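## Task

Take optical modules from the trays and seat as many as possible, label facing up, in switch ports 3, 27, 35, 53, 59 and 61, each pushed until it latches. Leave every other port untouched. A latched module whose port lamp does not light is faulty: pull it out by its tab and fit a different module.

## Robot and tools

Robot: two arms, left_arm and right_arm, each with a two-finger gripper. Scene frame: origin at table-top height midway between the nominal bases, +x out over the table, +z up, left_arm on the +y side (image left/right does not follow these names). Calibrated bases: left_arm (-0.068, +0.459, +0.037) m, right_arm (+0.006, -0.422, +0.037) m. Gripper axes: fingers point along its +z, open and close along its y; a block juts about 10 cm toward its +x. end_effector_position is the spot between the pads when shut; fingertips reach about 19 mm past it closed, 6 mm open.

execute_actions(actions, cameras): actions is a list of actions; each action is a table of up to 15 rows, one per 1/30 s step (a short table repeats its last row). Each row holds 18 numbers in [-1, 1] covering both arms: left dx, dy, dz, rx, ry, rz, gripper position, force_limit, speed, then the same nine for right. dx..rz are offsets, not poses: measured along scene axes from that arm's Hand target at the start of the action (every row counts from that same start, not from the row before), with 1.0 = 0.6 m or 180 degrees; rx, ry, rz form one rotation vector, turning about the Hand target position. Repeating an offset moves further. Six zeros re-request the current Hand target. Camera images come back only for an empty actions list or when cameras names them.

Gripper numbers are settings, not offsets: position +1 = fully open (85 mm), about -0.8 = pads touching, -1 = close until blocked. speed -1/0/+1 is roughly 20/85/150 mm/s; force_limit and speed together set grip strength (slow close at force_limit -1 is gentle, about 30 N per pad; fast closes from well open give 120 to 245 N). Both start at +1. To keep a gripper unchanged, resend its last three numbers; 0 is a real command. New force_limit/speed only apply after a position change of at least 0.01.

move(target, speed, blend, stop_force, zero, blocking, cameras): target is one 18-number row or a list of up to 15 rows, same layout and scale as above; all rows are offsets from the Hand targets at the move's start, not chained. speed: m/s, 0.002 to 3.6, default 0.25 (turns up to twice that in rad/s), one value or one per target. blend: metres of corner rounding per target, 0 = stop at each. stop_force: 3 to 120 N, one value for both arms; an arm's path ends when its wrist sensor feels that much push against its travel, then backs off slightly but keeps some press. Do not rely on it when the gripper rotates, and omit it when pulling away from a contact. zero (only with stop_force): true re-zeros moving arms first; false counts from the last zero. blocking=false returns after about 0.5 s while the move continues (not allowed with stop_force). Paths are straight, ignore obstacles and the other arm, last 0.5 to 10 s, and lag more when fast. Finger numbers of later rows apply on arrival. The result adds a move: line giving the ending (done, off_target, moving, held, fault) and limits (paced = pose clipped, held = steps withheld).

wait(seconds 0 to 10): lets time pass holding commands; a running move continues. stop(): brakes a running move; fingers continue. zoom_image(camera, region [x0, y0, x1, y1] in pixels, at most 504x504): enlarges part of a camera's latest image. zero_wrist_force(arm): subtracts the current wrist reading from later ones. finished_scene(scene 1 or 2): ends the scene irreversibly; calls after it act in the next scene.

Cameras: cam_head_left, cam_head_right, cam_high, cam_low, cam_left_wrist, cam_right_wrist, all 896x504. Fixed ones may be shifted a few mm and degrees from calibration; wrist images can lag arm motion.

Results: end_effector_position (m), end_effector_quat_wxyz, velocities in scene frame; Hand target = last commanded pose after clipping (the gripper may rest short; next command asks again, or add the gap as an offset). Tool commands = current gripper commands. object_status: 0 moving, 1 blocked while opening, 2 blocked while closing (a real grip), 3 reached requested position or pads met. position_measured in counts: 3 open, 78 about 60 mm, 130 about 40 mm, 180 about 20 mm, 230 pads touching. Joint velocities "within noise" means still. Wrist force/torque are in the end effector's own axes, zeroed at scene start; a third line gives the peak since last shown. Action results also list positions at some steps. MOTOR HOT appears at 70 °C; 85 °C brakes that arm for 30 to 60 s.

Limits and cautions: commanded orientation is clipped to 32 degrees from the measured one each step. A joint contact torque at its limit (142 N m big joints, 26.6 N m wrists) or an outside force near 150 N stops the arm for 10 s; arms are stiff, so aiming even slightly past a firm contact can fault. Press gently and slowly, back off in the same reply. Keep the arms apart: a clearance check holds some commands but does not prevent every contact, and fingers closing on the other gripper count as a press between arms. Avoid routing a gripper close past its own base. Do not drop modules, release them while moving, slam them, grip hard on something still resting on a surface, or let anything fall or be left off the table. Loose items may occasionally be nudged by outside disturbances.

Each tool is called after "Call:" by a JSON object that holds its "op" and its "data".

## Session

Call:
{"op": "execute_actions", "data": {"actions": []}}

Scene clock: 0.00 s.
left_arm: end_effector_position=(+0.0902, -0.0462, +0.2849) position_measured=3 object_status=3 end_effector_quat_wxyz=(-0.037, +0.850, +0.519, -0.075) | right_arm: end_effector_position=(+0.7377, -0.3674, +0.3446) position_measured=3 object_status=3 end_effector_quat_wxyz=(+0.035, +0.923, -0.310, +0.225)
Joint positions: left_arm=[-1.441 -1.476 1.691 -1.778 -1.738 0.606] | right_arm=[3.539 -1.913 -1.373 -1.113 1.228 -2.171]
Joint velocities: within noise
Joint torques (N m): no reading
Motor temperatures (°C): left_arm=[35 31 30 39 39 30] | right_arm=[25 33 28 39 40 36]
Wrist force (N): no reading
Wrist torque (N m): no reading
Wrist force, peak (N): no reading
Hand target: left_arm +0.0902, -0.0462, +0.2849; -0.037, +0.850, +0.519, -0.075 | right_arm +0.7377, -0.3674, +0.3446; +0.035, +0.923, -0.310, +0.225
Tool commands: left_gripper/position=+1.0 left_gripper/force_limit=+1.0 left_gripper/speed=+1.0 right_gripper/position=+1.0 right_gripper/force_limit=+1.0 right_gripper/speed=+1.0
camera_calibration:
cam_left_wrist: T_world_to_cam=[[0.877255, -0.456905, -0.147178, -0.0465233], [-0.358735, -0.827747, 0.431444, -0.11496], [-0.318955, -0.325688, -0.890053, 0.39499], [0, 0, 0, 1]] pos_world=[0.125557, 0.012229, 0.394313]
cam_right_wrist: T_world_to_cam=[[-0.59677, -0.799876, -0.0637542, 0.178186], [-0.794292, 0.600138, -0.0945215, 0.851217], [0.113867, -0.00576813, -0.993479, 0.392804], [0, 0, 0, 1]] pos_world=[0.737723, -0.366055, 0.482061]

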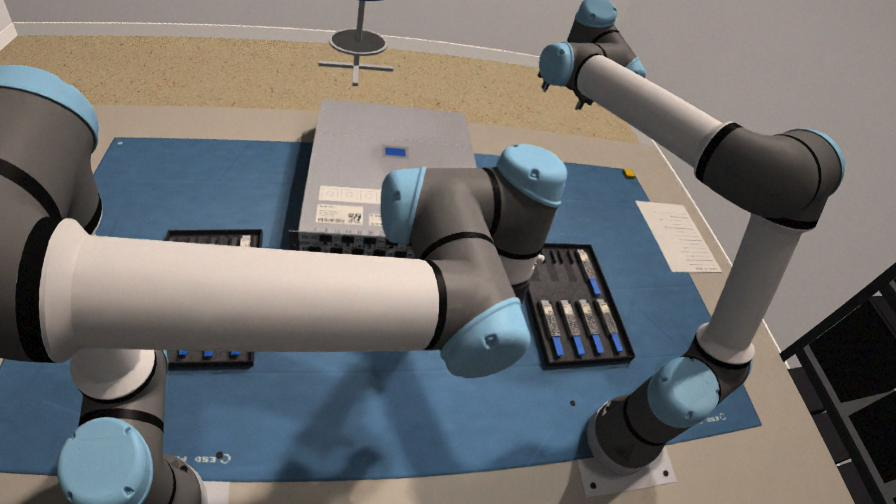

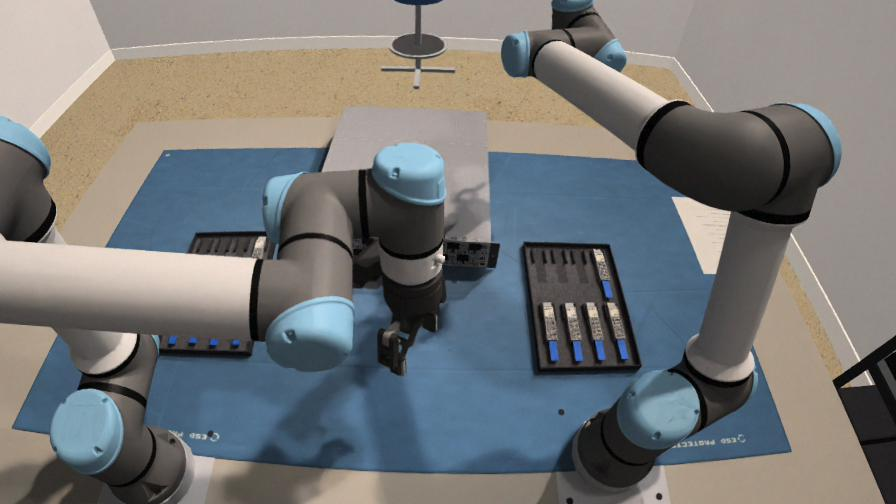

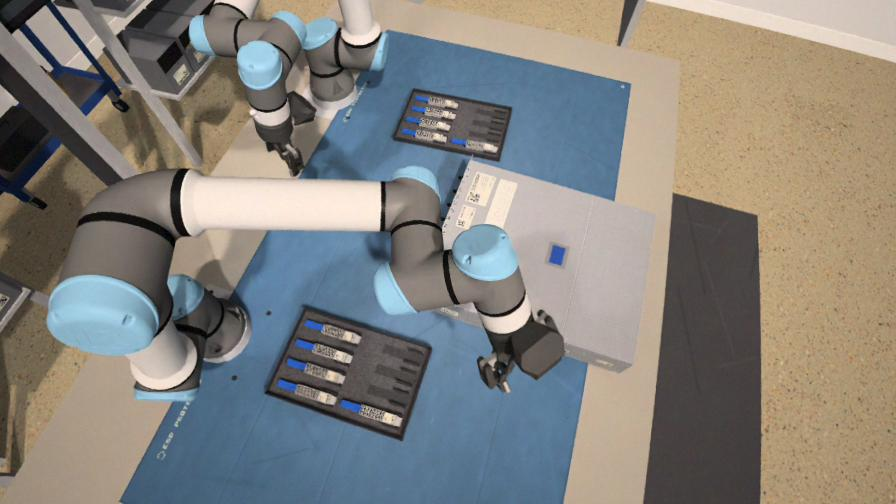

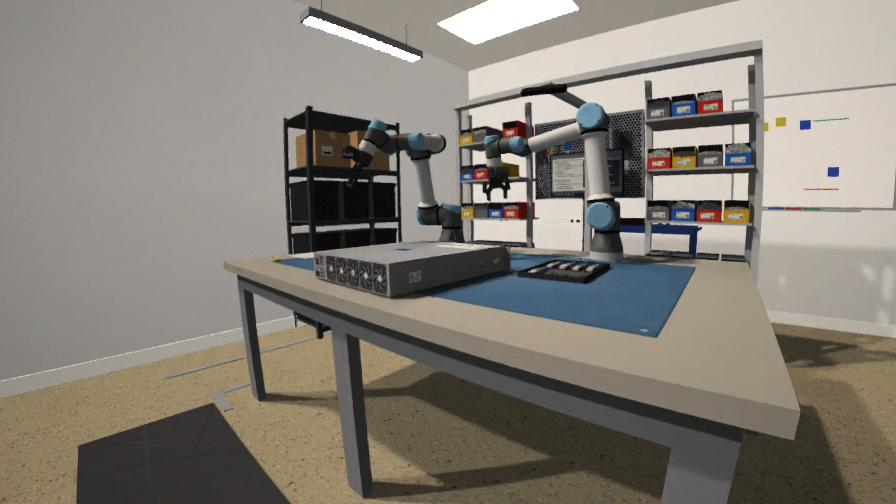

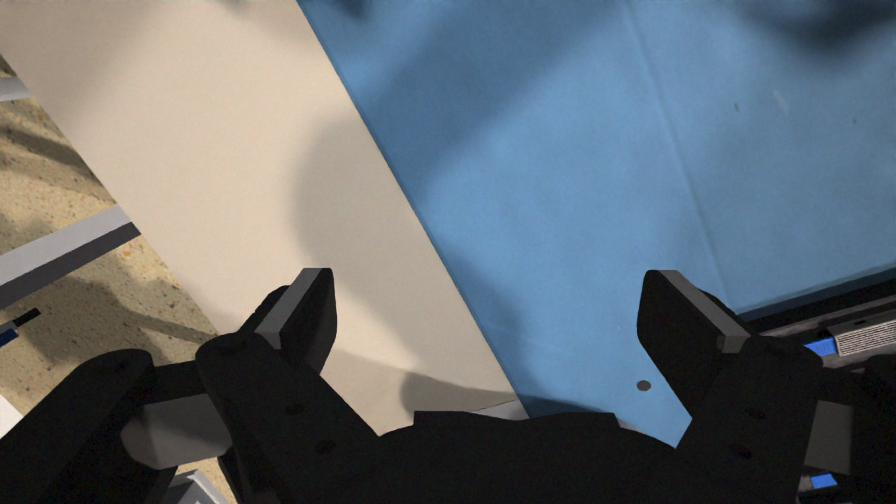

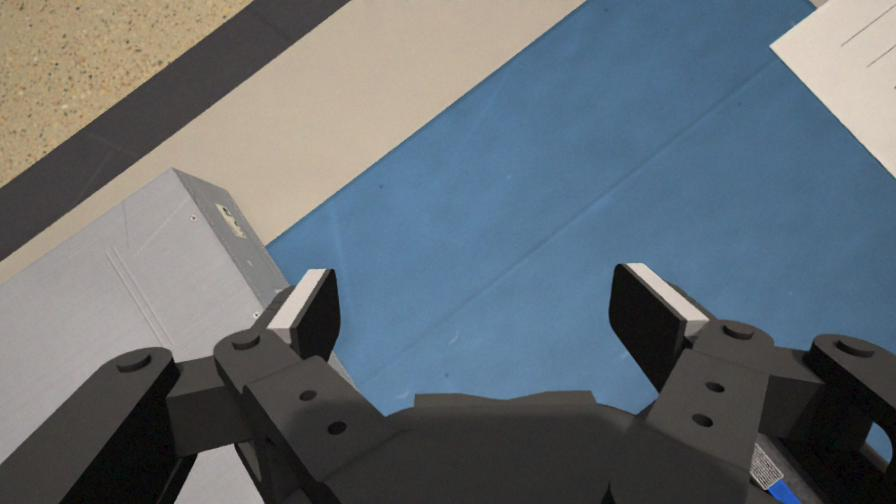

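Call:
{"op": "move", "data": {"target": [[0.2663,0.4103,-0.0082,0,0,0,-0.4,-0.7,0,-0.5628,0.0123,-0.0743,0.0256,0.1463,0.1906,-0.4,-0.7,0],[0.4288,0.441,-0.2417,0.1557,-0.3517,-0.3427,-0.4,-0.7,0,-0.6962,0.279,-0.2077,0.0256,0.1463,0.1906,-0.4,-0.7,0],[0.4288,0.441,-0.2417,0.1557,-0.3517,-0.3427,-0.4,-0.7,0,-0.6948,0.5357,-0.31,-0.0846,-0.1732,0.1759,-0.4,-0.7,0]], "speed": [0.35, 0.45, 0.45], "blend": 0.05, "cameras": ["cam_left_wrist","cam_right_wrist","cam_head_right","cam_high"]}}

Scene clock: 49.17 s.
left_arm: end_effector_position=(+0.3475, +0.2184, +0.1399) position_measured=179 object_status=3 end_effector_quat_wxyz=(+0.009, +0.866, -0.016, +0.500) | right_arm: end_effector_position=(+0.3208, -0.0459, +0.1586) position_measured=179 object_status=3 end_effector_quat_wxyz=(+0.009, +0.866, -0.016, +0.500)
Joint positions: left_arm=[-1.336 -1.317 2.699 -3.39 -0.584 2.083] | right_arm=[4.84 -1.659 -2.402 -0.897 0.541 -1.285]
Joint torques (N m): left_arm=[-6.13 -31.54 -19.57 -5.29 2.89 1.11] | right_arm=[-2.88 12.06 6.68 3.33 -3.6 1.26]
Wrist force (N): left_arm=[-3.0 1.0 -0.5] | right_arm=[0.1 0.2 -0.1]
Wrist torque (N m): left_arm=[0.25 0.22 0.05] | right_arm=[0.07 -0.27 0.00]
Wrist force, peak (N): left_arm=[-3.9 0.9 -0.2] | right_arm=[2.0 -2.1 0.5]
Hand target: left_arm +0.3475, +0.2184, +0.1399; +0.009, +0.866, -0.016, +0.500 | right_arm +0.3208, -0.0459, +0.1586; +0.009, +0.866, -0.016, +0.500
Off the commanded pose: left_arm 0.000 m, 0 deg | right_arm 0.000 m, 0 deg.
move: done
camera_calibration:
cam_left_wrist: T_world_to_cam=[[-0.0312939, -0.999505, -0.00310461, 0.241393], [-0.773394, 0.0261818, -0.633385, 0.365421], [0.633153, -0.01742, -0.773831, 0.0197132], [0, 0, 0, 1]] pos_world=[0.277687, 0.232049, 0.247456]
cam_right_wrist: T_world_to_cam=[[-0.052175, -0.998635, 0.0023277, -0.0196587], [-0.770971, 0.0387987, -0.635688, 0.362136], [0.63473, -0.0349616, -0.771943, 0.053874], [0, 0, 0, 1]] pos_world=[0.243975, -0.0317987, 0.271839]
Images, in order (width x height): cam_head_right 896x504, cam_high 896x504, cam_left_wrist 896x504, cam_right_wrist 896x504.

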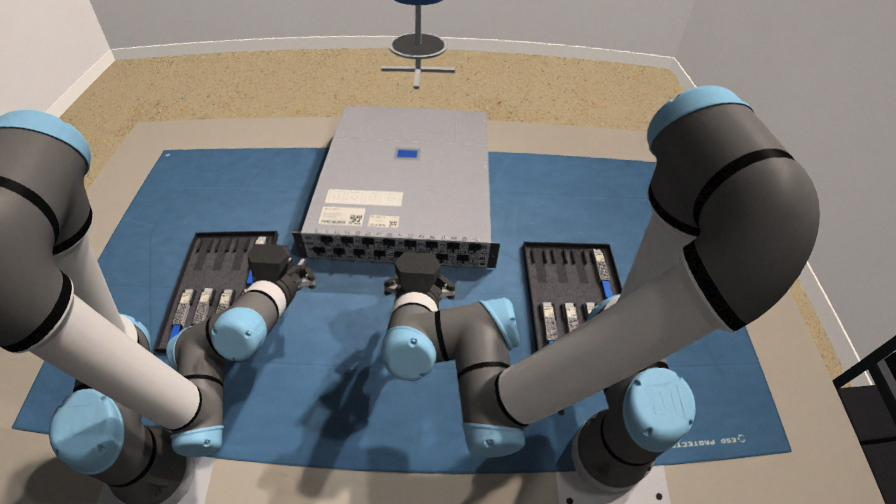

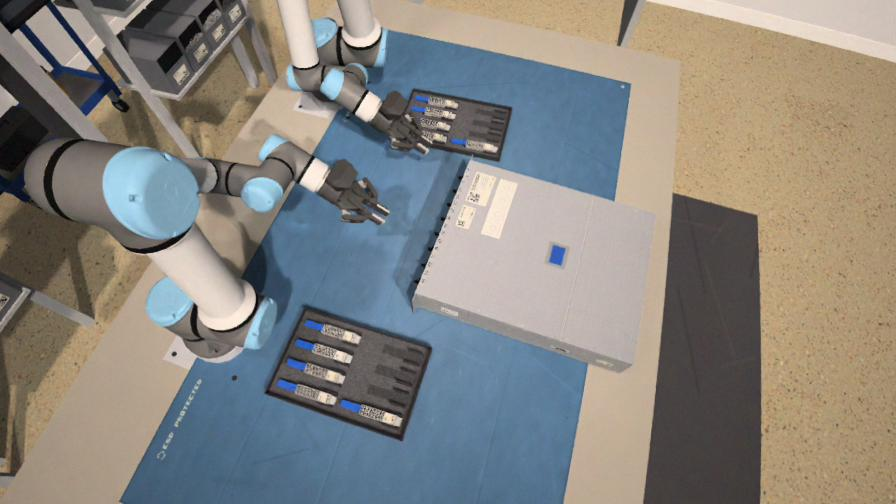

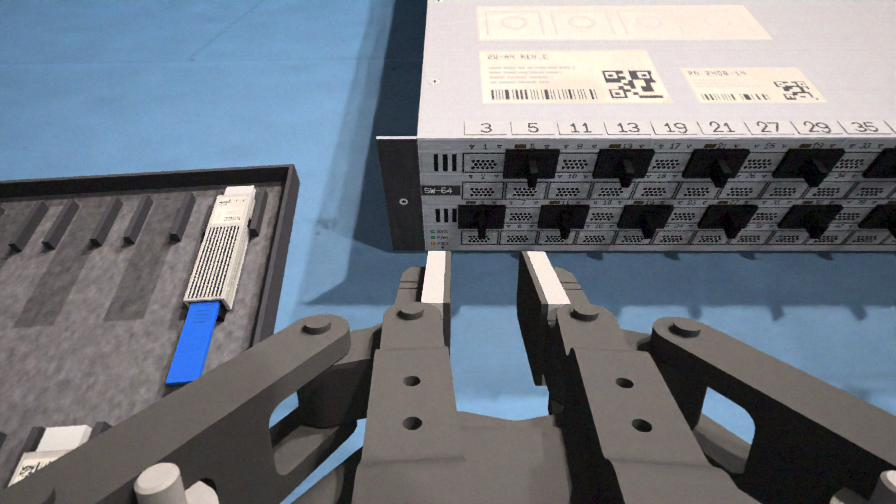

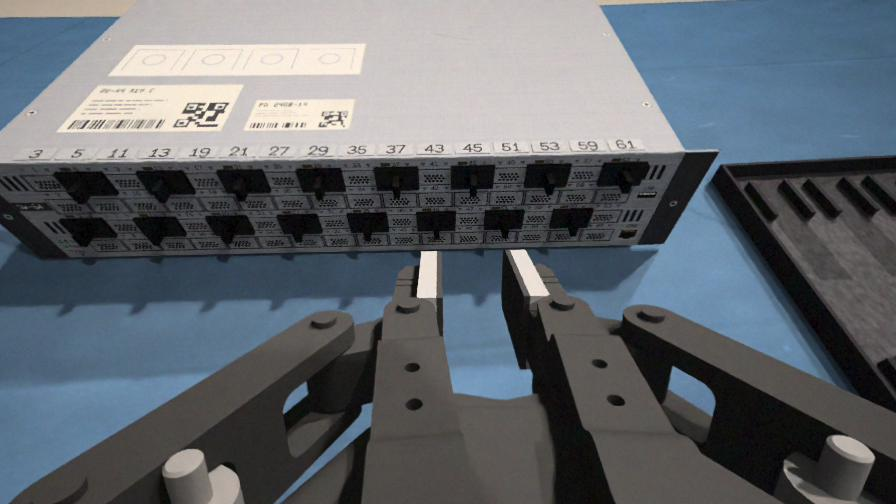

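Call:
{"op": "zoom_image", "data": {"camera": "cam_left_wrist", "region": [370, 100, 640, 260]}}

Call:
{"op": "zoom_image", "data": {"camera": "cam_left_wrist", "region": [630, 100, 896, 260]}}

Call:
{"op": "zoom_image", "data": {"camera": "cam_right_wrist", "region": [450, 130, 730, 270]}}

Call:
{"op": "zoom_image", "data": {"camera": "cam_right_wrist", "region": [180, 130, 460, 270]}}

Scaled by 1.867 from the camera's 896x504 image, which has a finer 1280x720 frame.

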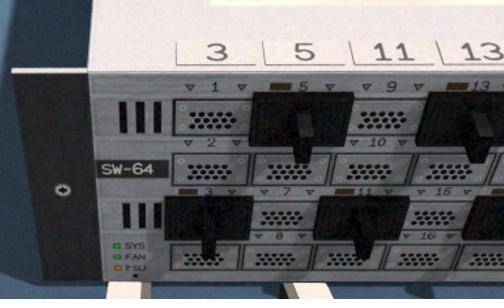

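Scaled by 1.895 from the camera's 896x504 image, which has a finer 1280x720 frame.

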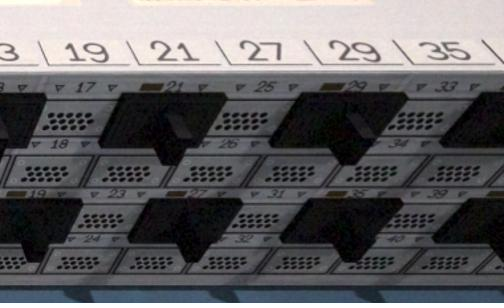

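Scaled by 1.800 from the camera's 896x504 image, which has a finer 1280x720 frame.

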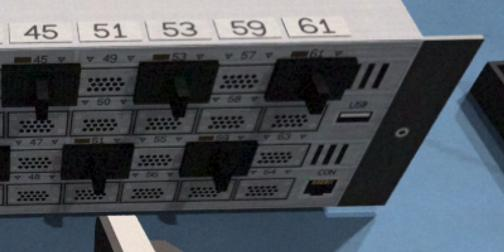

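Scaled by 1.800 from the camera's 896x504 image, which has a finer 1280x720 frame.

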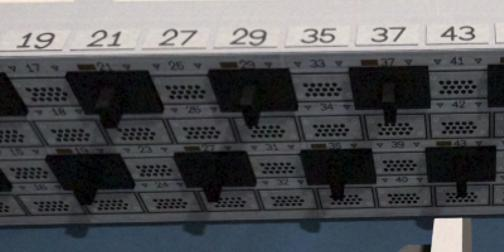

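Call:
{"op": "zoom_image", "data": {"camera": "cam_left_wrist", "region": [440, 110, 540, 210]}}

Call:
{"op": "zoom_image", "data": {"camera": "cam_left_wrist", "region": [790, 110, 890, 210]}}

Call:
{"op": "zoom_image", "data": {"camera": "cam_right_wrist", "region": [40, 130, 140, 230]}}

Call:
{"op": "zoom_image", "data": {"camera": "cam_right_wrist", "region": [540, 130, 640, 230]}}

Scaled by 5.040 from the camera's 896x504 image, which has a finer 1280x720 frame.

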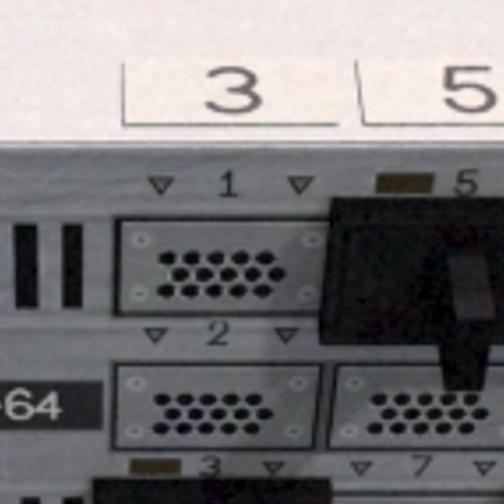

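Scaled by 5.040 from the camera's 896x504 image, which has a finer 1280x720 frame.

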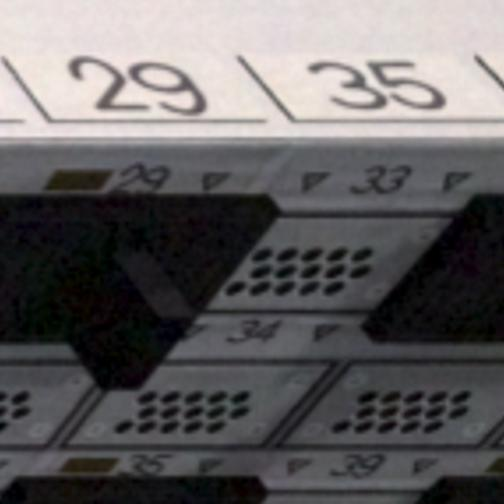

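Scaled by 5.040 from the camera's 896x504 image, which has a finer 1280x720 frame.

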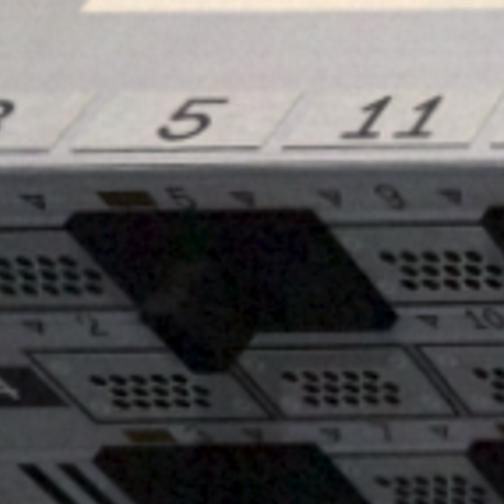

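Scaled by 5.040 from the camera's 896x504 image, which has a finer 1280x720 frame.

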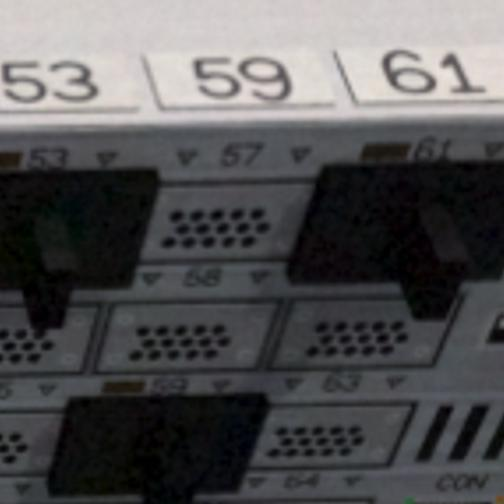

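Call:
{"op": "move", "data": {"target": [[0.0898,-0.015,-0.1665,0,0,0.0017,-0.4,-0.7,0,0.1178,-0.1875,-0.133,0,0,0.0017,-0.4,-0.7,0],[0.1645,-0.0175,-0.1665,0,0,0.0017,-0.4,-0.7,0,0.1928,-0.19,-0.133,0,0,0.0017,-0.4,-0.7,0]], "speed": [0.3, 0.08], "blend": [0.01, 0], "cameras": ["cam_left_wrist","cam_right_wrist"]}}

Scene clock: 163.37 s.
left_arm: end_effector_position=(+0.4462, +0.2079, +0.0399) position_measured=179 object_status=3 end_effector_quat_wxyz=(+0.008, +0.866, -0.014, +0.500) | right_arm: end_effector_position=(+0.4365, -0.1599, +0.0787) position_measured=179 object_status=3 end_effector_quat_wxyz=(+0.008, +0.866, -0.014, +0.500)
Joint positions: left_arm=[-1.056 -0.76 2.398 -3.943 -0.738 2.456] | right_arm=[4.476 -2.115 -2.598 0.368 0.564 -1.998]
Joint torques (N m): left_arm=[0.11 -34.15 10.85 -5.2 2.11 -0.65] | right_arm=[2.98 38.11 -6.52 2.23 -4.15 -0.33]
Wrist force (N): left_arm=[-3.6 1.0 -0.8] | right_arm=[0.1 0.0 0.2]
Wrist torque (N m): left_arm=[0.23 0.33 0.03] | right_arm=[0.04 -0.28 -0.11]
Wrist force, peak (N): left_arm=[-5.5 0.6 0.6] | right_arm=[-1.3 2.6 1.0]
Hand target: left_arm +0.4462, +0.2079, +0.0400; +0.008, +0.866, -0.014, +0.500 | right_arm +0.4365, -0.1599, +0.0788; +0.008, +0.866, -0.014, +0.500
Off the commanded pose: left_arm 0.000 m, 0 deg | right_arm 0.000 m, 0 deg.
move: done
camera_calibration:
cam_left_wrist: T_world_to_cam=[[-0.0259049, -0.999659, -0.00320167, 0.23129], [-0.77359, 0.0220749, -0.633302, 0.379651], [0.633157, -0.0139288, -0.773898, -0.120969], [0, 0, 0, 1]] pos_world=[0.376278, 0.221145, 0.147556]
cam_right_wrist: T_world_to_cam=[[-0.046972, -0.998893, 0.00244471, -0.129645], [-0.771023, 0.0347004, -0.635861, 0.404432], [0.635073, -0.0317526, -0.7718, -0.084922], [0, 0, 0, 1]] pos_world=[0.359669, -0.146232, 0.191937]
Images, in order (width x height): cam_left_wrist 896x504, cam_right_wrist 896x504.

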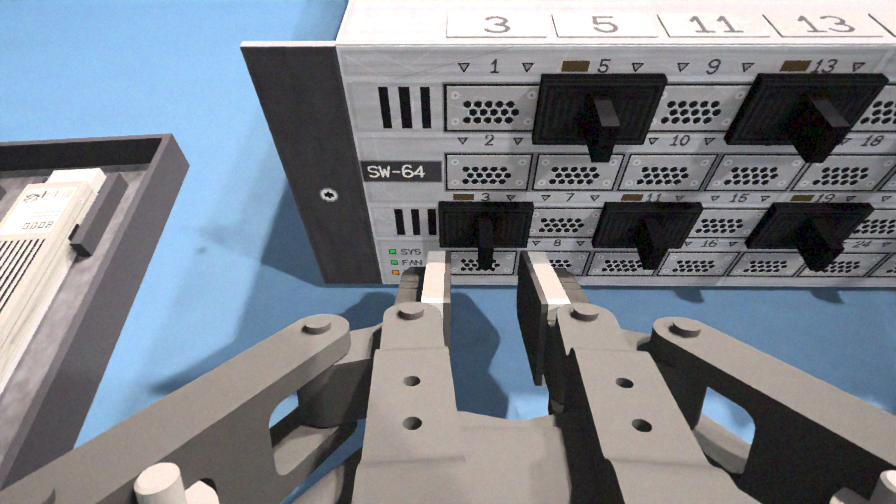

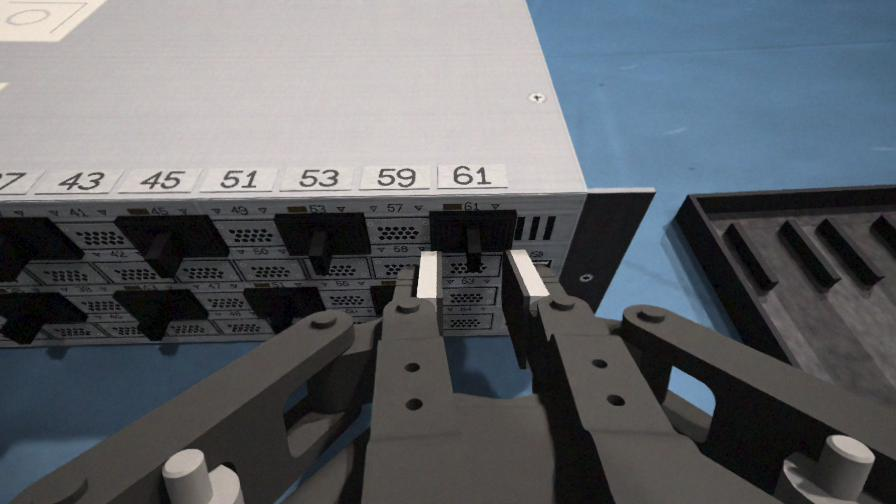

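Call:
{"op": "move", "data": {"target": [[0,0,0,0,0,0,-1,-0.6,-1,0,0,0,0,0,0,-1,-0.6,-1],[-0.075,0.0025,0.0008,0,0,0,-1,-0.6,-1,-0.075,0.0025,0.0008,0,0,0,-1,-0.6,-1],[-0.2937,0.0202,0.15,0.0166,0.4997,0,-1,-0.6,-1,-0.2775,-0.1333,0.102,0.0166,0.4997,0,-1,-0.6,-1],[-0.2937,0.0202,0.0267,0.0166,0.4997,0,-1,-0.6,-1,-0.2775,-0.1333,-0.038,0.0166,0.4997,0,-1,-0.6,-1]], "speed": [0.1, 0.08, 0.5, 0.15], "blend": [0, 0.01, 0.01, 0], "cameras": ["cam_left_wrist","cam_right_wrist"]}}

Scene clock: 174.10 s.
left_arm: end_effector_position=(+0.2699, +0.2201, +0.0560) position_measured=226 object_status=2 end_effector_quat_wxyz=(-0.005, +0.966, -0.016, -0.258) | right_arm: end_effector_position=(+0.2699, -0.2400, +0.0560) position_measured=223 object_status=2 end_effector_quat_wxyz=(-0.005, +0.966, -0.016, -0.258)
Joint positions: left_arm=[-0.739 -1.226 2.024 -1.954 -1.898 2.508] | right_arm=[3.901 -1.731 -2.293 -1.079 1.928 -2.44]
Joint torques (N m): left_arm=[-6.2 -41.03 -30.27 -2.32 -2.27 -1.79] | right_arm=[10.42 23.32 29.61 3.04 2.88 1.62]
Wrist force (N): left_arm=[1.2 -0.2 -1.6] | right_arm=[0.0 0.4 -1.1]
Wrist torque (N m): left_arm=[0.00 -0.11 -0.02] | right_arm=[0.09 0.36 0.09]
Wrist force, peak (N): left_arm=[-4.7 0.9 -1.1] | right_arm=[3.5 -0.3 5.0]
Hand target: left_arm +0.2700, +0.2200, +0.0560; -0.005, +0.966, -0.016, -0.258 | right_arm +0.2700, -0.2399, +0.0560; -0.005, +0.966, -0.016, -0.258
Off the commanded pose: left_arm 0.000 m, 0 deg | right_arm 0.000 m, 0 deg.
move: done
camera_calibration:
cam_left_wrist: T_world_to_cam=[[-0.0363749, -0.999311, -0.00744178, 0.241977], [-0.632977, 0.0172766, 0.773978, 0.137482], [-0.773315, 0.0328638, -0.633169, 0.364642], [0, 0, 0, 1]] pos_world=[0.377808, 0.227451, 0.126273]
cam_right_wrist: T_world_to_cam=[[-0.0307804, -0.99943, 0.0138513, -0.222459], [-0.635215, 0.0302591, 0.771742, 0.147851], [-0.771721, 0.014956, -0.635785, 0.384068], [0, 0, 0, 1]] pos_world=[0.383464, -0.23255, 0.133163]
Images, in order (width x height): cam_left_wrist 896x504, cam_right_wrist 896x504.

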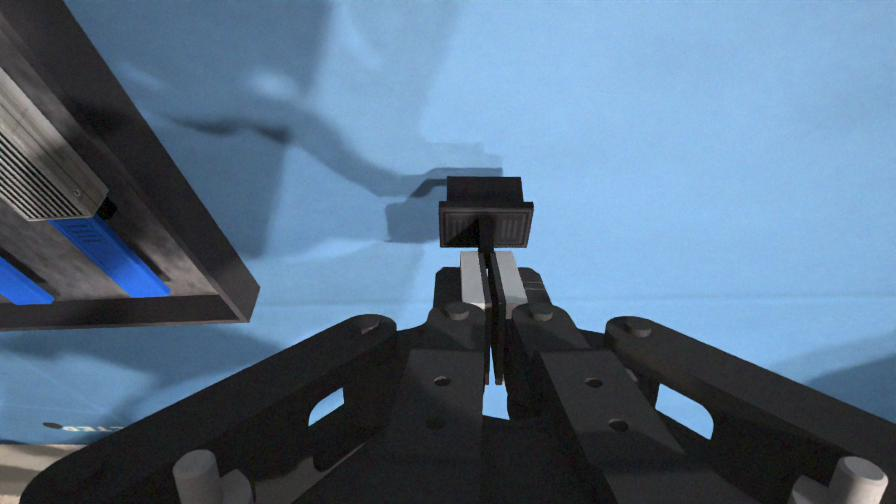

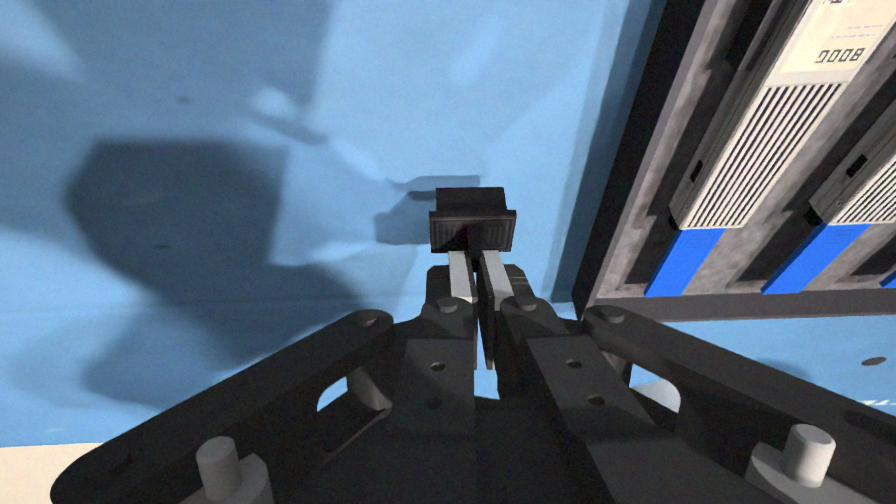

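Call:
{"op": "move", "data": {"target": [0,0,-0.0283,0,0,0,-1,-0.6,-1,0,0,-0.0283,0,0,0,-1,-0.6,-1], "speed": 0.008, "stop_force": 4, "cameras": []}}

Scene clock: 179.27 s.
left_arm: end_effector_position=(+0.2700, +0.2200, +0.0459) position_measured=226 object_status=2 end_effector_quat_wxyz=(-0.005, +0.966, -0.016, -0.258) | right_arm: end_effector_position=(+0.2700, -0.2399, +0.0416) position_measured=223 object_status=2 end_effector_quat_wxyz=(-0.005, +0.966, -0.016, -0.258)
Joint positions: left_arm=[-0.739 -1.207 2.032 -1.981 -1.898 2.508] | right_arm=[3.901 -1.767 -2.305 -1.031 1.928 -2.44]
Joint torques (N m): left_arm=[-5 -43.75 -28.8 -0.73 -1.23 -1.5] | right_arm=[8.41 33.36 26.82 0.44 -2.11 0.77]
Wrist force (N): left_arm=[-1.7 -0.8 -5.8] | right_arm=[-1.7 -0.1 -5.9]
Wrist torque (N m): left_arm=[0.04 -0.02 -0.04] | right_arm=[0.10 0.33 0.07]
Wrist force, peak (N): left_arm=[-7.6 -2.0 -12.6] | right_arm=[-9.8 2.2 -17.2]
Hand target: left_arm +0.2700, +0.2200, +0.0459; -0.005, +0.966, -0.016, -0.258 (not the last commanded pose) | right_arm +0.2700, -0.2399, +0.0416; -0.005, +0.966, -0.016, -0.258 (not the last commanded pose)
Off the commanded pose: left_arm 0.007 m, 0 deg | right_arm 0.003 m, 0 deg.
move: contact (left_arm, right_arm)
No camera images: "cameras" was empty.

Call:
{"op": "move", "data": {"target": [[0,0,0,0,0,0,-0.4,-0.7,0,0,0,0,0,0,0,-0.4,-0.7,0],[0.0833,-0.0028,0.1443,0,0,0,-0.4,-0.7,0,0.0833,-0.0028,0.1443,0,0,0,-0.4,-0.7,0],[0.2137,-0.2637,-0.0098,-0.0166,-0.4997,0,-0.4,-0.7,0,0.205,0.2178,0.062,-0.0166,-0.4997,0,-0.4,-0.7,0],[0.2887,-0.2662,-0.0098,-0.0166,-0.4997,0,-0.4,-0.7,0,0.28,0.2153,0.062,-0.0166,-0.4997,0,-0.4,-0.7,0],[0.2887,-0.2662,-0.0098,-0.0166,-0.4997,0,-1,-0.6,-1,0.28,0.2153,0.062,-0.0166,-0.4997,0,-1,-0.6,-1],[0.2137,-0.2637,-0.009,-0.0166,-0.4997,0,-1,-0.6,-1,0.205,0.2178,0.0628,-0.0166,-0.4997,0,-1,-0.6,-1]], "speed": [0.1, 0.15, 0.5, 0.08, 0.1, 0.08], "blend": [0, 0.01, 0.005, 0, 0, 0], "cameras": ["cam_left_wrist","cam_right_wrist"]}}

Scene clock: 205.13 s.
left_arm: end_effector_position=(+0.3982, +0.0618, +0.0405) position_measured=224 object_status=2 end_effector_quat_wxyz=(+0.008, +0.866, -0.014, +0.500) | right_arm: end_effector_position=(+0.3930, -0.1092, +0.0794) position_measured=224 object_status=2 end_effector_quat_wxyz=(+0.008, +0.866, -0.014, +0.500)
Joint positions: left_arm=[-1.308 -0.822 2.235 -3.452 -0.594 2.12] | right_arm=[4.636 -2.007 -2.564 -0.031 0.526 -1.697]
Joint torques (N m): left_arm=[2.5 -23.7 -19.3 -5.23 -0.22 -0.25] | right_arm=[-2.12 16.54 18.29 2.73 0.42 0.51]
Wrist force (N): left_arm=[-3.4 0.6 -0.5] | right_arm=[-0.4 0.4 0.5]
Wrist torque (N m): left_arm=[0.18 0.30 0.02] | right_arm=[0.07 -0.16 0.05]
Wrist force, peak (N): left_arm=[-1.9 -1.0 -6.1] | right_arm=[-2.0 -0.2 -6.0]
Hand target: left_arm +0.3982, +0.0618, +0.0405; +0.008, +0.866, -0.014, +0.500 | right_arm +0.3930, -0.1092, +0.0793; +0.008, +0.866, -0.014, +0.500
Off the commanded pose: left_arm 0.000 m, 0 deg | right_arm 0.000 m, 0 deg.
move: done
camera_calibration:
cam_left_wrist: T_world_to_cam=[[-0.0259693, -0.999658, -0.00312616, 0.0841077], [-0.773549, 0.022076, -0.633352, 0.346052], [0.633205, -0.0140295, -0.773857, -0.0922389], [0, 0, 0, 1]] pos_world=[0.328279, 0.0751454, 0.148056]
cam_right_wrist: T_world_to_cam=[[-0.0468327, -0.9989, 0.00242433, -0.0810874], [-0.77094, 0.0346015, -0.635967, 0.369499], [0.635183, -0.031653, -0.771713, -0.0552658], [0, 0, 0, 1]] pos_world=[0.316168, -0.0955327, 0.192536]
Images, in order (width x height): cam_left_wrist 896x504, cam_right_wrist 896x504.

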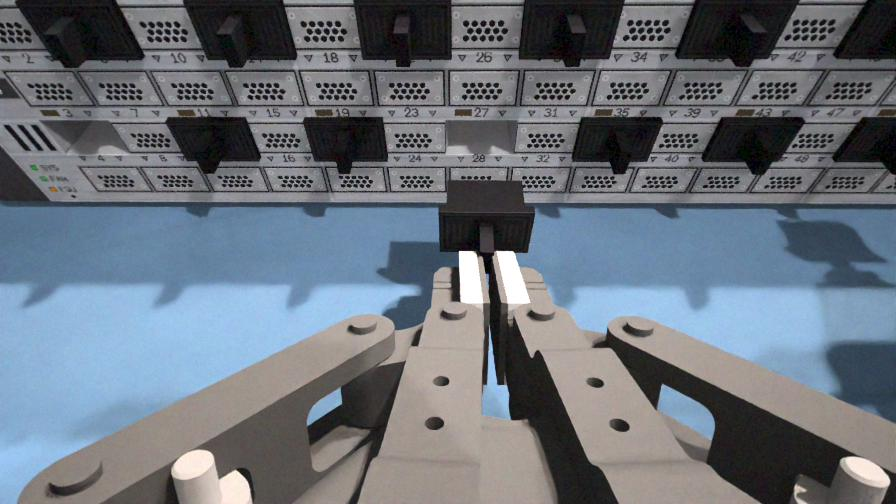

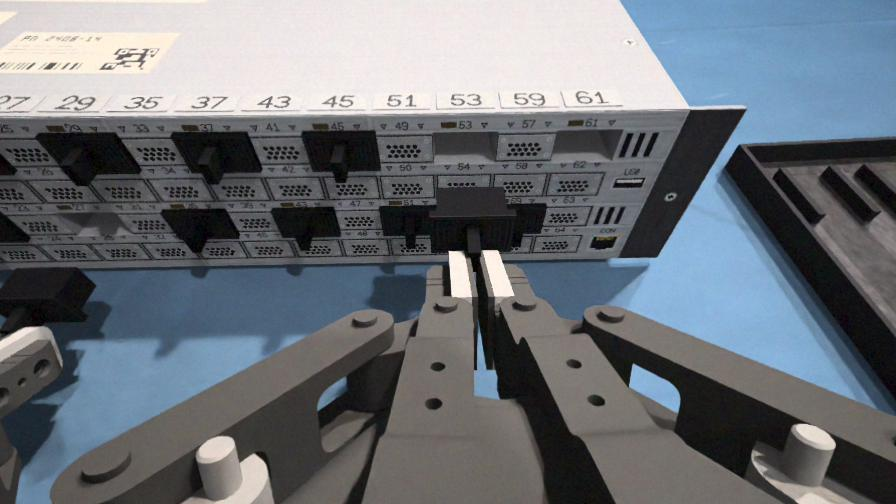

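Call:
{"op": "move", "data": {"target": [[-0.2137,0.3387,0.1492,0.0166,0.4997,0,-1,-0.6,-1,-0.205,-0.1428,0.0845,0.0166,0.4997,0,-1,-0.6,-1],[-0.2137,0.3387,0.0225,0.0166,0.4997,0,-1,-0.6,-1,-0.205,-0.1428,-0.0438,0.0166,0.4997,0,-1,-0.6,-1]], "speed": [0.5, 0.15], "blend": [0.01, 0], "cameras": []}}

Call:
{"op": "move", "data": {"target": [0,0,-0.025,0,0,0,-1,-0.6,-1,0,0,-0.025,0,0,0,-1,-0.6,-1], "speed": 0.008, "stop_force": 4, "cameras": []}}

Scene clock: 214.87 s.
left_arm: end_effector_position=(+0.2699, +0.2651, +0.0539) position_measured=224 object_status=2 end_effector_quat_wxyz=(-0.005, +0.966, -0.016, -0.258) | right_arm: end_effector_position=(+0.2699, -0.1950, +0.0530) position_measured=224 object_status=2 end_effector_quat_wxyz=(-0.005, +0.966, -0.016, -0.258)
Joint positions: left_arm=[-0.67 -1.261 2.077 -1.952 -1.87 2.574] | right_arm=[3.977 -1.784 -2.245 -1.046 1.956 -2.364]
Joint torques (N m): left_arm=[4.33 -36.41 -29.4 -2.69 -2.38 0.02] | right_arm=[10.02 25.81 29.92 3.11 2.95 1.51]
Wrist force (N): left_arm=[1.2 -0.4 -1.4] | right_arm=[0.2 0.9 -1.8]
Wrist torque (N m): left_arm=[-0.05 -0.09 -0.04] | right_arm=[0.18 0.30 0.08]
Wrist force, peak (N): left_arm=[-4.4 1.6 0.0] | right_arm=[-0.6 0.7 -3.4]
Hand target: left_arm +0.2700, +0.2650, +0.0540; -0.005, +0.966, -0.016, -0.258 | right_arm +0.2700, -0.1949, +0.0530; -0.005, +0.966, -0.016, -0.258
Off the commanded pose: left_arm 0.000 m, 0 deg | right_arm 0.000 m, 0 deg.
move: done
No camera images: "cameras" was empty.

Scene clock: 217.40 s.
left_arm: end_effector_position=(+0.2700, +0.2650, +0.0439) position_measured=224 object_status=2 end_effector_quat_wxyz=(-0.005, +0.966, -0.016, -0.258) | right_arm: end_effector_position=(+0.2700, -0.1949, +0.0418) position_measured=224 object_status=2 end_effector_quat_wxyz=(-0.005, +0.966, -0.016, -0.258)
Joint positions: left_arm=[-0.67 -1.24 2.085 -1.98 -1.87 2.574] | right_arm=[3.977 -1.81 -2.254 -1.01 1.956 -2.364]
Joint torques (N m): left_arm=[6.37 -42.24 -27.79 0.05 1.27 -1.69] | right_arm=[9.73 36 27.51 0.61 -1.85 1.6]
Wrist force (N): left_arm=[-1.1 0.8 -4.5] | right_arm=[-0.8 -0.1 -4.4]
Wrist torque (N m): left_arm=[-0.08 -0.05 -0.04] | right_arm=[0.06 0.29 0.07]
Wrist force, peak (N): left_arm=[-8.6 -0.2 -13.4] | right_arm=[-7.8 2.5 -14.8]
Hand target: left_arm +0.2700, +0.2650, +0.0439; -0.005, +0.966, -0.016, -0.258 (not the last commanded pose) | right_arm +0.2700, -0.1949, +0.0418; -0.005, +0.966, -0.016, -0.258 (not the last commanded pose)
Off the commanded pose: left_arm 0.005 m, 0 deg | right_arm 0.004 m, 0 deg.
move: contact (left_arm, right_arm)
No camera images: "cameras" was empty.

Call:
{"op": "move", "data": {"target": [[0,0,0,0,0,0,-0.4,-0.7,0,0,0,0,0,0,0,-0.4,-0.7,0],[0.0833,-0.0028,0.1443,0,0,0,-0.4,-0.7,0,0.0833,-0.0028,0.1443,0,0,0,-0.4,-0.7,0],[0.2115,-0.4207,-0.0065,-0.0166,-0.4997,0,-0.4,-0.7,0,0.2042,0.1017,-0.0058,-0.0166,-0.4997,0,-0.4,-0.7,0],[0.2865,-0.4232,-0.0065,-0.0166,-0.4997,0,-0.4,-0.7,0,0.2792,0.0992,-0.0058,-0.0166,-0.4997,0,-0.4,-0.7,0],[0.2865,-0.4232,-0.0065,-0.0166,-0.4997,0,-1,-0.6,-1,0.2792,0.0992,-0.0058,-0.0166,-0.4997,0,-1,-0.6,-1],[0.2115,-0.4207,-0.0057,-0.0166,-0.4997,0,-1,-0.6,-1,0.2042,0.1017,-0.005,-0.0166,-0.4997,0,-1,-0.6,-1]], "speed": [0.1, 0.15, 0.5, 0.08, 0.1, 0.08], "blend": [0, 0.01, 0.005, 0, 0, 0], "cameras": ["cam_left_wrist","cam_right_wrist"]}}

Scene clock: 236.43 s.
left_arm: end_effector_position=(+0.3969, +0.0126, +0.0405) position_measured=224 object_status=2 end_effector_quat_wxyz=(+0.008, +0.866, -0.014, +0.500) | right_arm: end_effector_position=(+0.3925, -0.1339, +0.0389) position_measured=223 object_status=2 end_effector_quat_wxyz=(+0.008, +0.866, -0.014, +0.500)
Joint positions: left_arm=[-1.337 -0.807 2.123 -3.316 -0.581 2.072] | right_arm=[4.63 -2.191 -2.613 0.212 0.527 -1.709]
Joint torques (N m): left_arm=[2.64 -26.08 -20.51 -5.22 -0.13 -0.15] | right_arm=[-1.21 18.55 11.79 3.2 0.34 0.64]
Wrist force (N): left_arm=[-3.1 0.8 -0.4] | right_arm=[0.1 0.6 -0.3]
Wrist torque (N m): left_arm=[0.22 0.26 -0.04] | right_arm=[0.13 -0.27 0.04]
Wrist force, peak (N): left_arm=[-5.0 2.1 -0.9] | right_arm=[3.4 -0.2 5.3]
Hand target: left_arm +0.3969, +0.0126, +0.0405; +0.008, +0.866, -0.014, +0.500 | right_arm +0.3925, -0.1339, +0.0388; +0.008, +0.866, -0.014, +0.500
Off the commanded pose: left_arm 0.000 m, 0 deg | right_arm 0.000 m, 0 deg.
move: done
camera_calibration:
cam_left_wrist: T_world_to_cam=[[-0.0259693, -0.999658, -0.00312616, 0.0348908], [-0.773549, 0.022076, -0.633352, 0.346133], [0.633205, -0.0140295, -0.773857, -0.092106], [0, 0, 0, 1]] pos_world=[0.326979, 0.0259454, 0.148056]
cam_right_wrist: T_world_to_cam=[[-0.0468327, -0.9989, 0.00242433, -0.105586], [-0.77094, 0.0346015, -0.635967, 0.344208], [0.635183, -0.031653, -0.771713, -0.0869813], [0, 0, 0, 1]] pos_world=[0.315668, -0.120133, 0.152036]
Images, in order (width x height): cam_left_wrist 896x504, cam_right_wrist 896x504.

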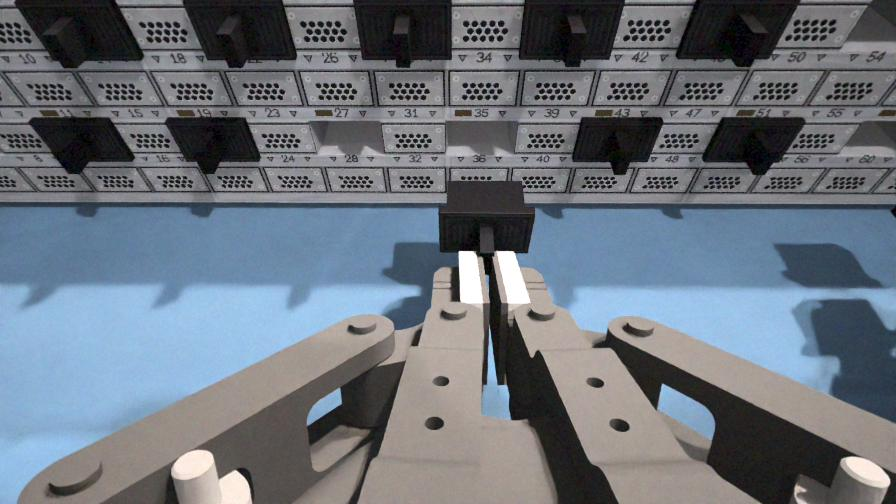

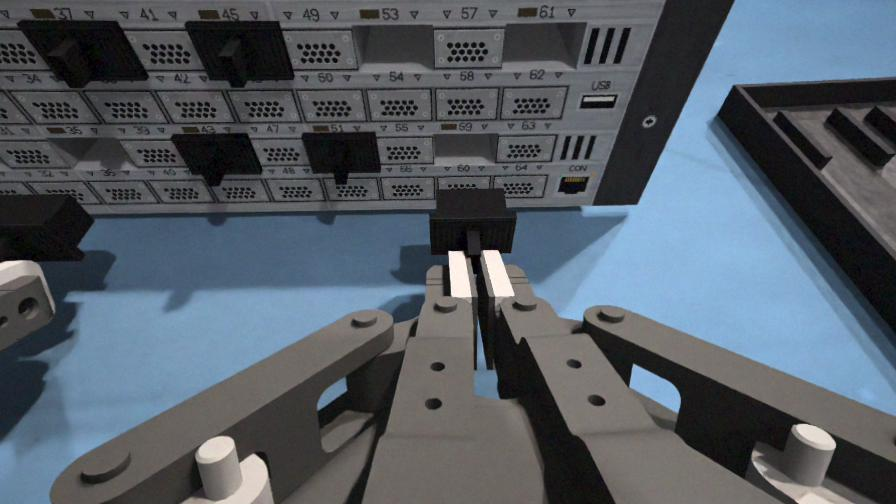

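Call:
{"op": "move", "data": {"target": [[-0.3032,0.3873,0.1492,0.0166,0.4997,0,-1,-0.6,-1,-0.2958,-0.1352,0.152,0.0166,0.4997,0,-1,-0.6,-1],[-0.3032,0.3873,0.0225,0.0166,0.4997,0,-1,-0.6,-1,-0.2958,-0.1352,0.0253,0.0166,0.4997,0,-1,-0.6,-1]], "speed": [0.5, 0.15], "blend": [0.01, 0], "cameras": []}}

Call:
{"op": "move", "data": {"target": [0,0,-0.025,0,0,0,-1,-0.6,-1,0,0,-0.025,0,0,0,-1,-0.6,-1], "speed": 0.008, "stop_force": 4, "cameras": ["cam_high"]}}

Scene clock: 252.43 s.
left_arm: end_effector_position=(+0.2149, +0.2451, +0.0539) position_measured=224 object_status=2 end_effector_quat_wxyz=(-0.005, +0.966, -0.016, -0.258) | right_arm: end_effector_position=(+0.2150, -0.2151, +0.0540) position_measured=223 object_status=2 end_effector_quat_wxyz=(-0.005, +0.966, -0.016, -0.258)
Joint positions: left_arm=[-0.78 -1.336 2.198 -2.03 -1.915 2.468] | right_arm=[4.047 -1.665 -2.402 -0.98 1.98 -2.292]
Joint torques (N m): left_arm=[2.3 -30.96 -28.82 -3.06 -2.34 -1.94] | right_arm=[9.7 18 28.76 3.19 2.92 1.54]
Wrist force (N): left_arm=[1.5 -0.1 -1.2] | right_arm=[0.3 0.9 -1.3]
Wrist torque (N m): left_arm=[0.02 -0.15 -0.07] | right_arm=[0.10 0.32 0.10]
Wrist force, peak (N): left_arm=[-4.1 2.1 0.6] | right_arm=[-0.6 0.7 -2.7]
Hand target: left_arm +0.2149, +0.2450, +0.0540; -0.005, +0.966, -0.016, -0.258 | right_arm +0.2150, -0.2150, +0.0540; -0.005, +0.966, -0.016, -0.258
Off the commanded pose: left_arm 0.000 m, 0 deg | right_arm 0.000 m, 0 deg.
move: done
No camera images: "cameras" was empty.

Scene clock: 255.10 s.
left_arm: end_effector_position=(+0.2149, +0.2450, +0.0435) position_measured=224 object_status=2 end_effector_quat_wxyz=(-0.005, +0.966, -0.016, -0.258) | right_arm: end_effector_position=(+0.2150, -0.2150, +0.0414) position_measured=223 object_status=2 end_effector_quat_wxyz=(-0.005, +0.966, -0.016, -0.258)
Joint positions: left_arm=[-0.78 -1.313 2.206 -2.063 -1.915 2.467] | right_arm=[4.047 -1.701 -2.414 -0.932 1.98 -2.292]
Joint torques (N m): left_arm=[5.7 -38.26 -27.08 -0.12 1.25 -1.19] | right_arm=[7.58 30.39 27.05 0.51 -1.91 1.3]
Wrist force (N): left_arm=[-1.3 1.0 -4.7] | right_arm=[-1.0 0.5 -4.0]
Wrist torque (N m): left_arm=[-0.03 -0.04 -0.06] | right_arm=[0.09 0.35 0.09]
Wrist force, peak (N): left_arm=[-9.1 -0.5 -14.3] | right_arm=[-9.0 3.7 -16.8]
Hand target: left_arm +0.2149, +0.2450, +0.0435; -0.005, +0.966, -0.016, -0.258 (not the last commanded pose) | right_arm +0.2150, -0.2150, +0.0414; -0.005, +0.966, -0.016, -0.258 (not the last commanded pose)
Off the commanded pose: left_arm 0.005 m, 0 deg | right_arm 0.002 m, 0 deg.
move: contact (left_arm, right_arm)
Images, in order (width x height): cam_high 896x504.

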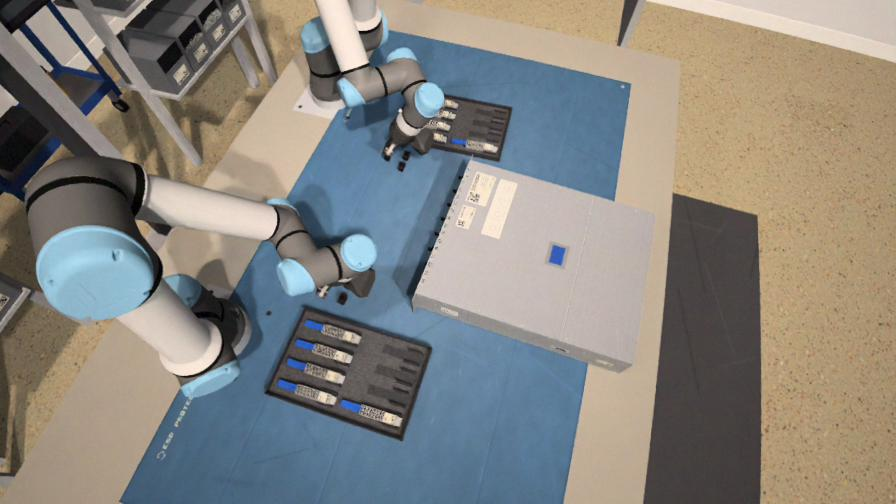

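Call:
{"op": "move", "data": {"target": [[0,0,0,0,0,0,-0.205,-0.7,0,0,0,0,0,0,0,-0.205,-0.7,0],[0.075,-0.0025,0.13,0,0,0,-0.205,-0.7,0,0.075,-0.0025,0.13,0,0,0,-0.205,-0.7,0],[0.1418,0.325,0.1275,-0.0055,-0.1666,0,-0.205,-0.7,0,0.1367,-0.2917,0.131,-0.0055,-0.1666,0,-0.205,-0.7,0]], "speed": [0.1, 0.15, 0.3], "blend": [0, 0.02, 0], "cameras": ["cam_left_wrist","cam_right_wrist"]}}

Scene clock: 265.93 s.
left_arm: end_effector_position=(+0.3000, +0.4399, +0.1200) position_measured=155 object_status=3 end_effector_quat_wxyz=(-0.001, +1.000, -0.017, +0.000) | right_arm: end_effector_position=(+0.2970, -0.3900, +0.1200) position_measured=155 object_status=3 end_effector_quat_wxyz=(-0.001, +1.000, -0.016, +0.001)
Joint positions: left_arm=[-0.423 -1.723 2.391 -2.239 -1.569 2.753] | right_arm=[3.742 -1.163 -2.553 -0.995 1.571 -2.527]
Joint torques (N m): left_arm=[5.7 -7.44 -27 -4.71 0.99 0.49] | right_arm=[1.88 12.03 28.43 3.07 -1 0.2]
Wrist force (N): left_arm=[0.4 -0.6 -0.1] | right_arm=[-0.1 0.3 -0.3]
Wrist torque (N m): left_arm=[-0.07 -0.09 -0.02] | right_arm=[-0.02 0.13 0.04]
Wrist force, peak (N): left_arm=[-1.2 1.1 -4.7] | right_arm=[-0.8 0.5 -4.6]
Hand target: left_arm +0.3000, +0.4400, +0.1200; -0.001, +1.000, -0.017, +0.001 | right_arm +0.2970, -0.3900, +0.1200; -0.001, +1.000, -0.016, +0.001
Off the commanded pose: left_arm 0.000 m, 0 deg | right_arm 0.000 m, 0 deg.
move: done
camera_calibration:
cam_left_wrist: T_world_to_cam=[[-0.0321503, -0.999452, -0.00782351, 0.46207], [-0.934991, 0.0273087, 0.353617, 0.239834], [-0.35321, 0.0186838, -0.935357, 0.337616], [0, 0, 0, 1]] pos_world=[0.358348, 0.44896, 0.234597]
cam_right_wrist: T_world_to_cam=[[-0.0379918, -0.999193, 0.0130121, -0.370139], [-0.935705, 0.0401422, 0.350492, 0.263734], [-0.350732, 0.00114033, -0.936475, 0.353545], [0, 0, 0, 1]] pos_world=[0.356714, -0.38083, 0.243466]
Images, in order (width x height): cam_left_wrist 896x504, cam_right_wrist 896x504.

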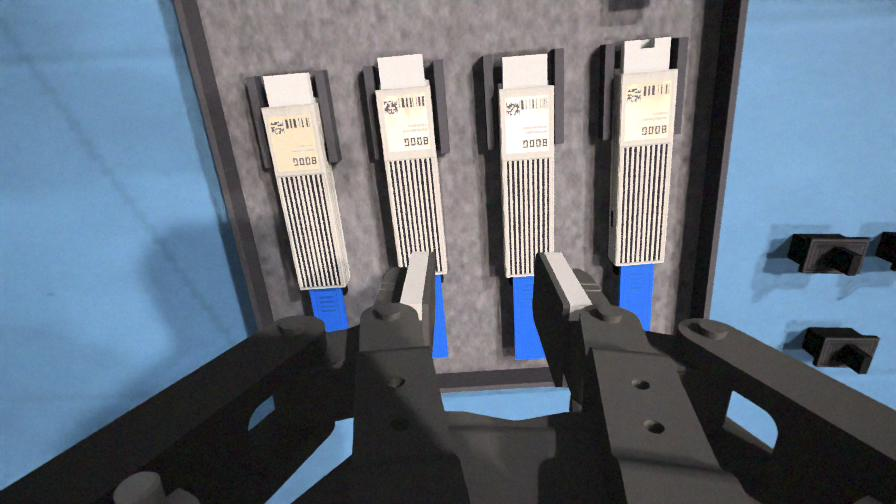

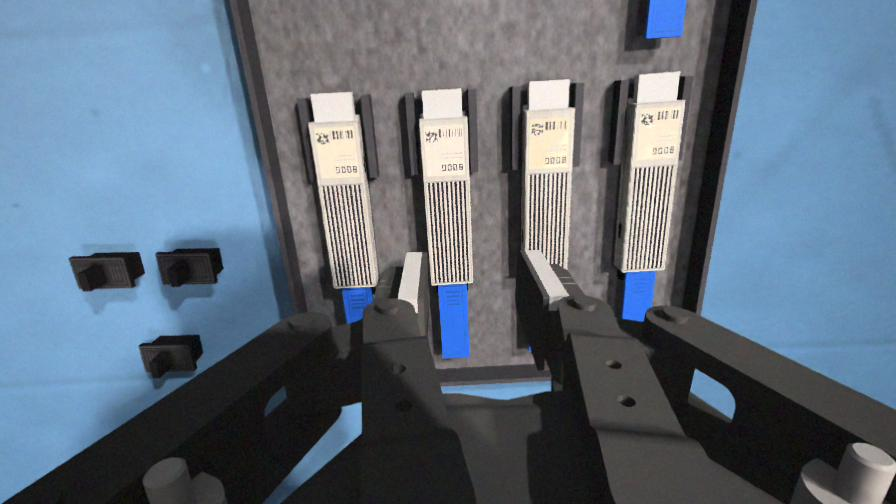

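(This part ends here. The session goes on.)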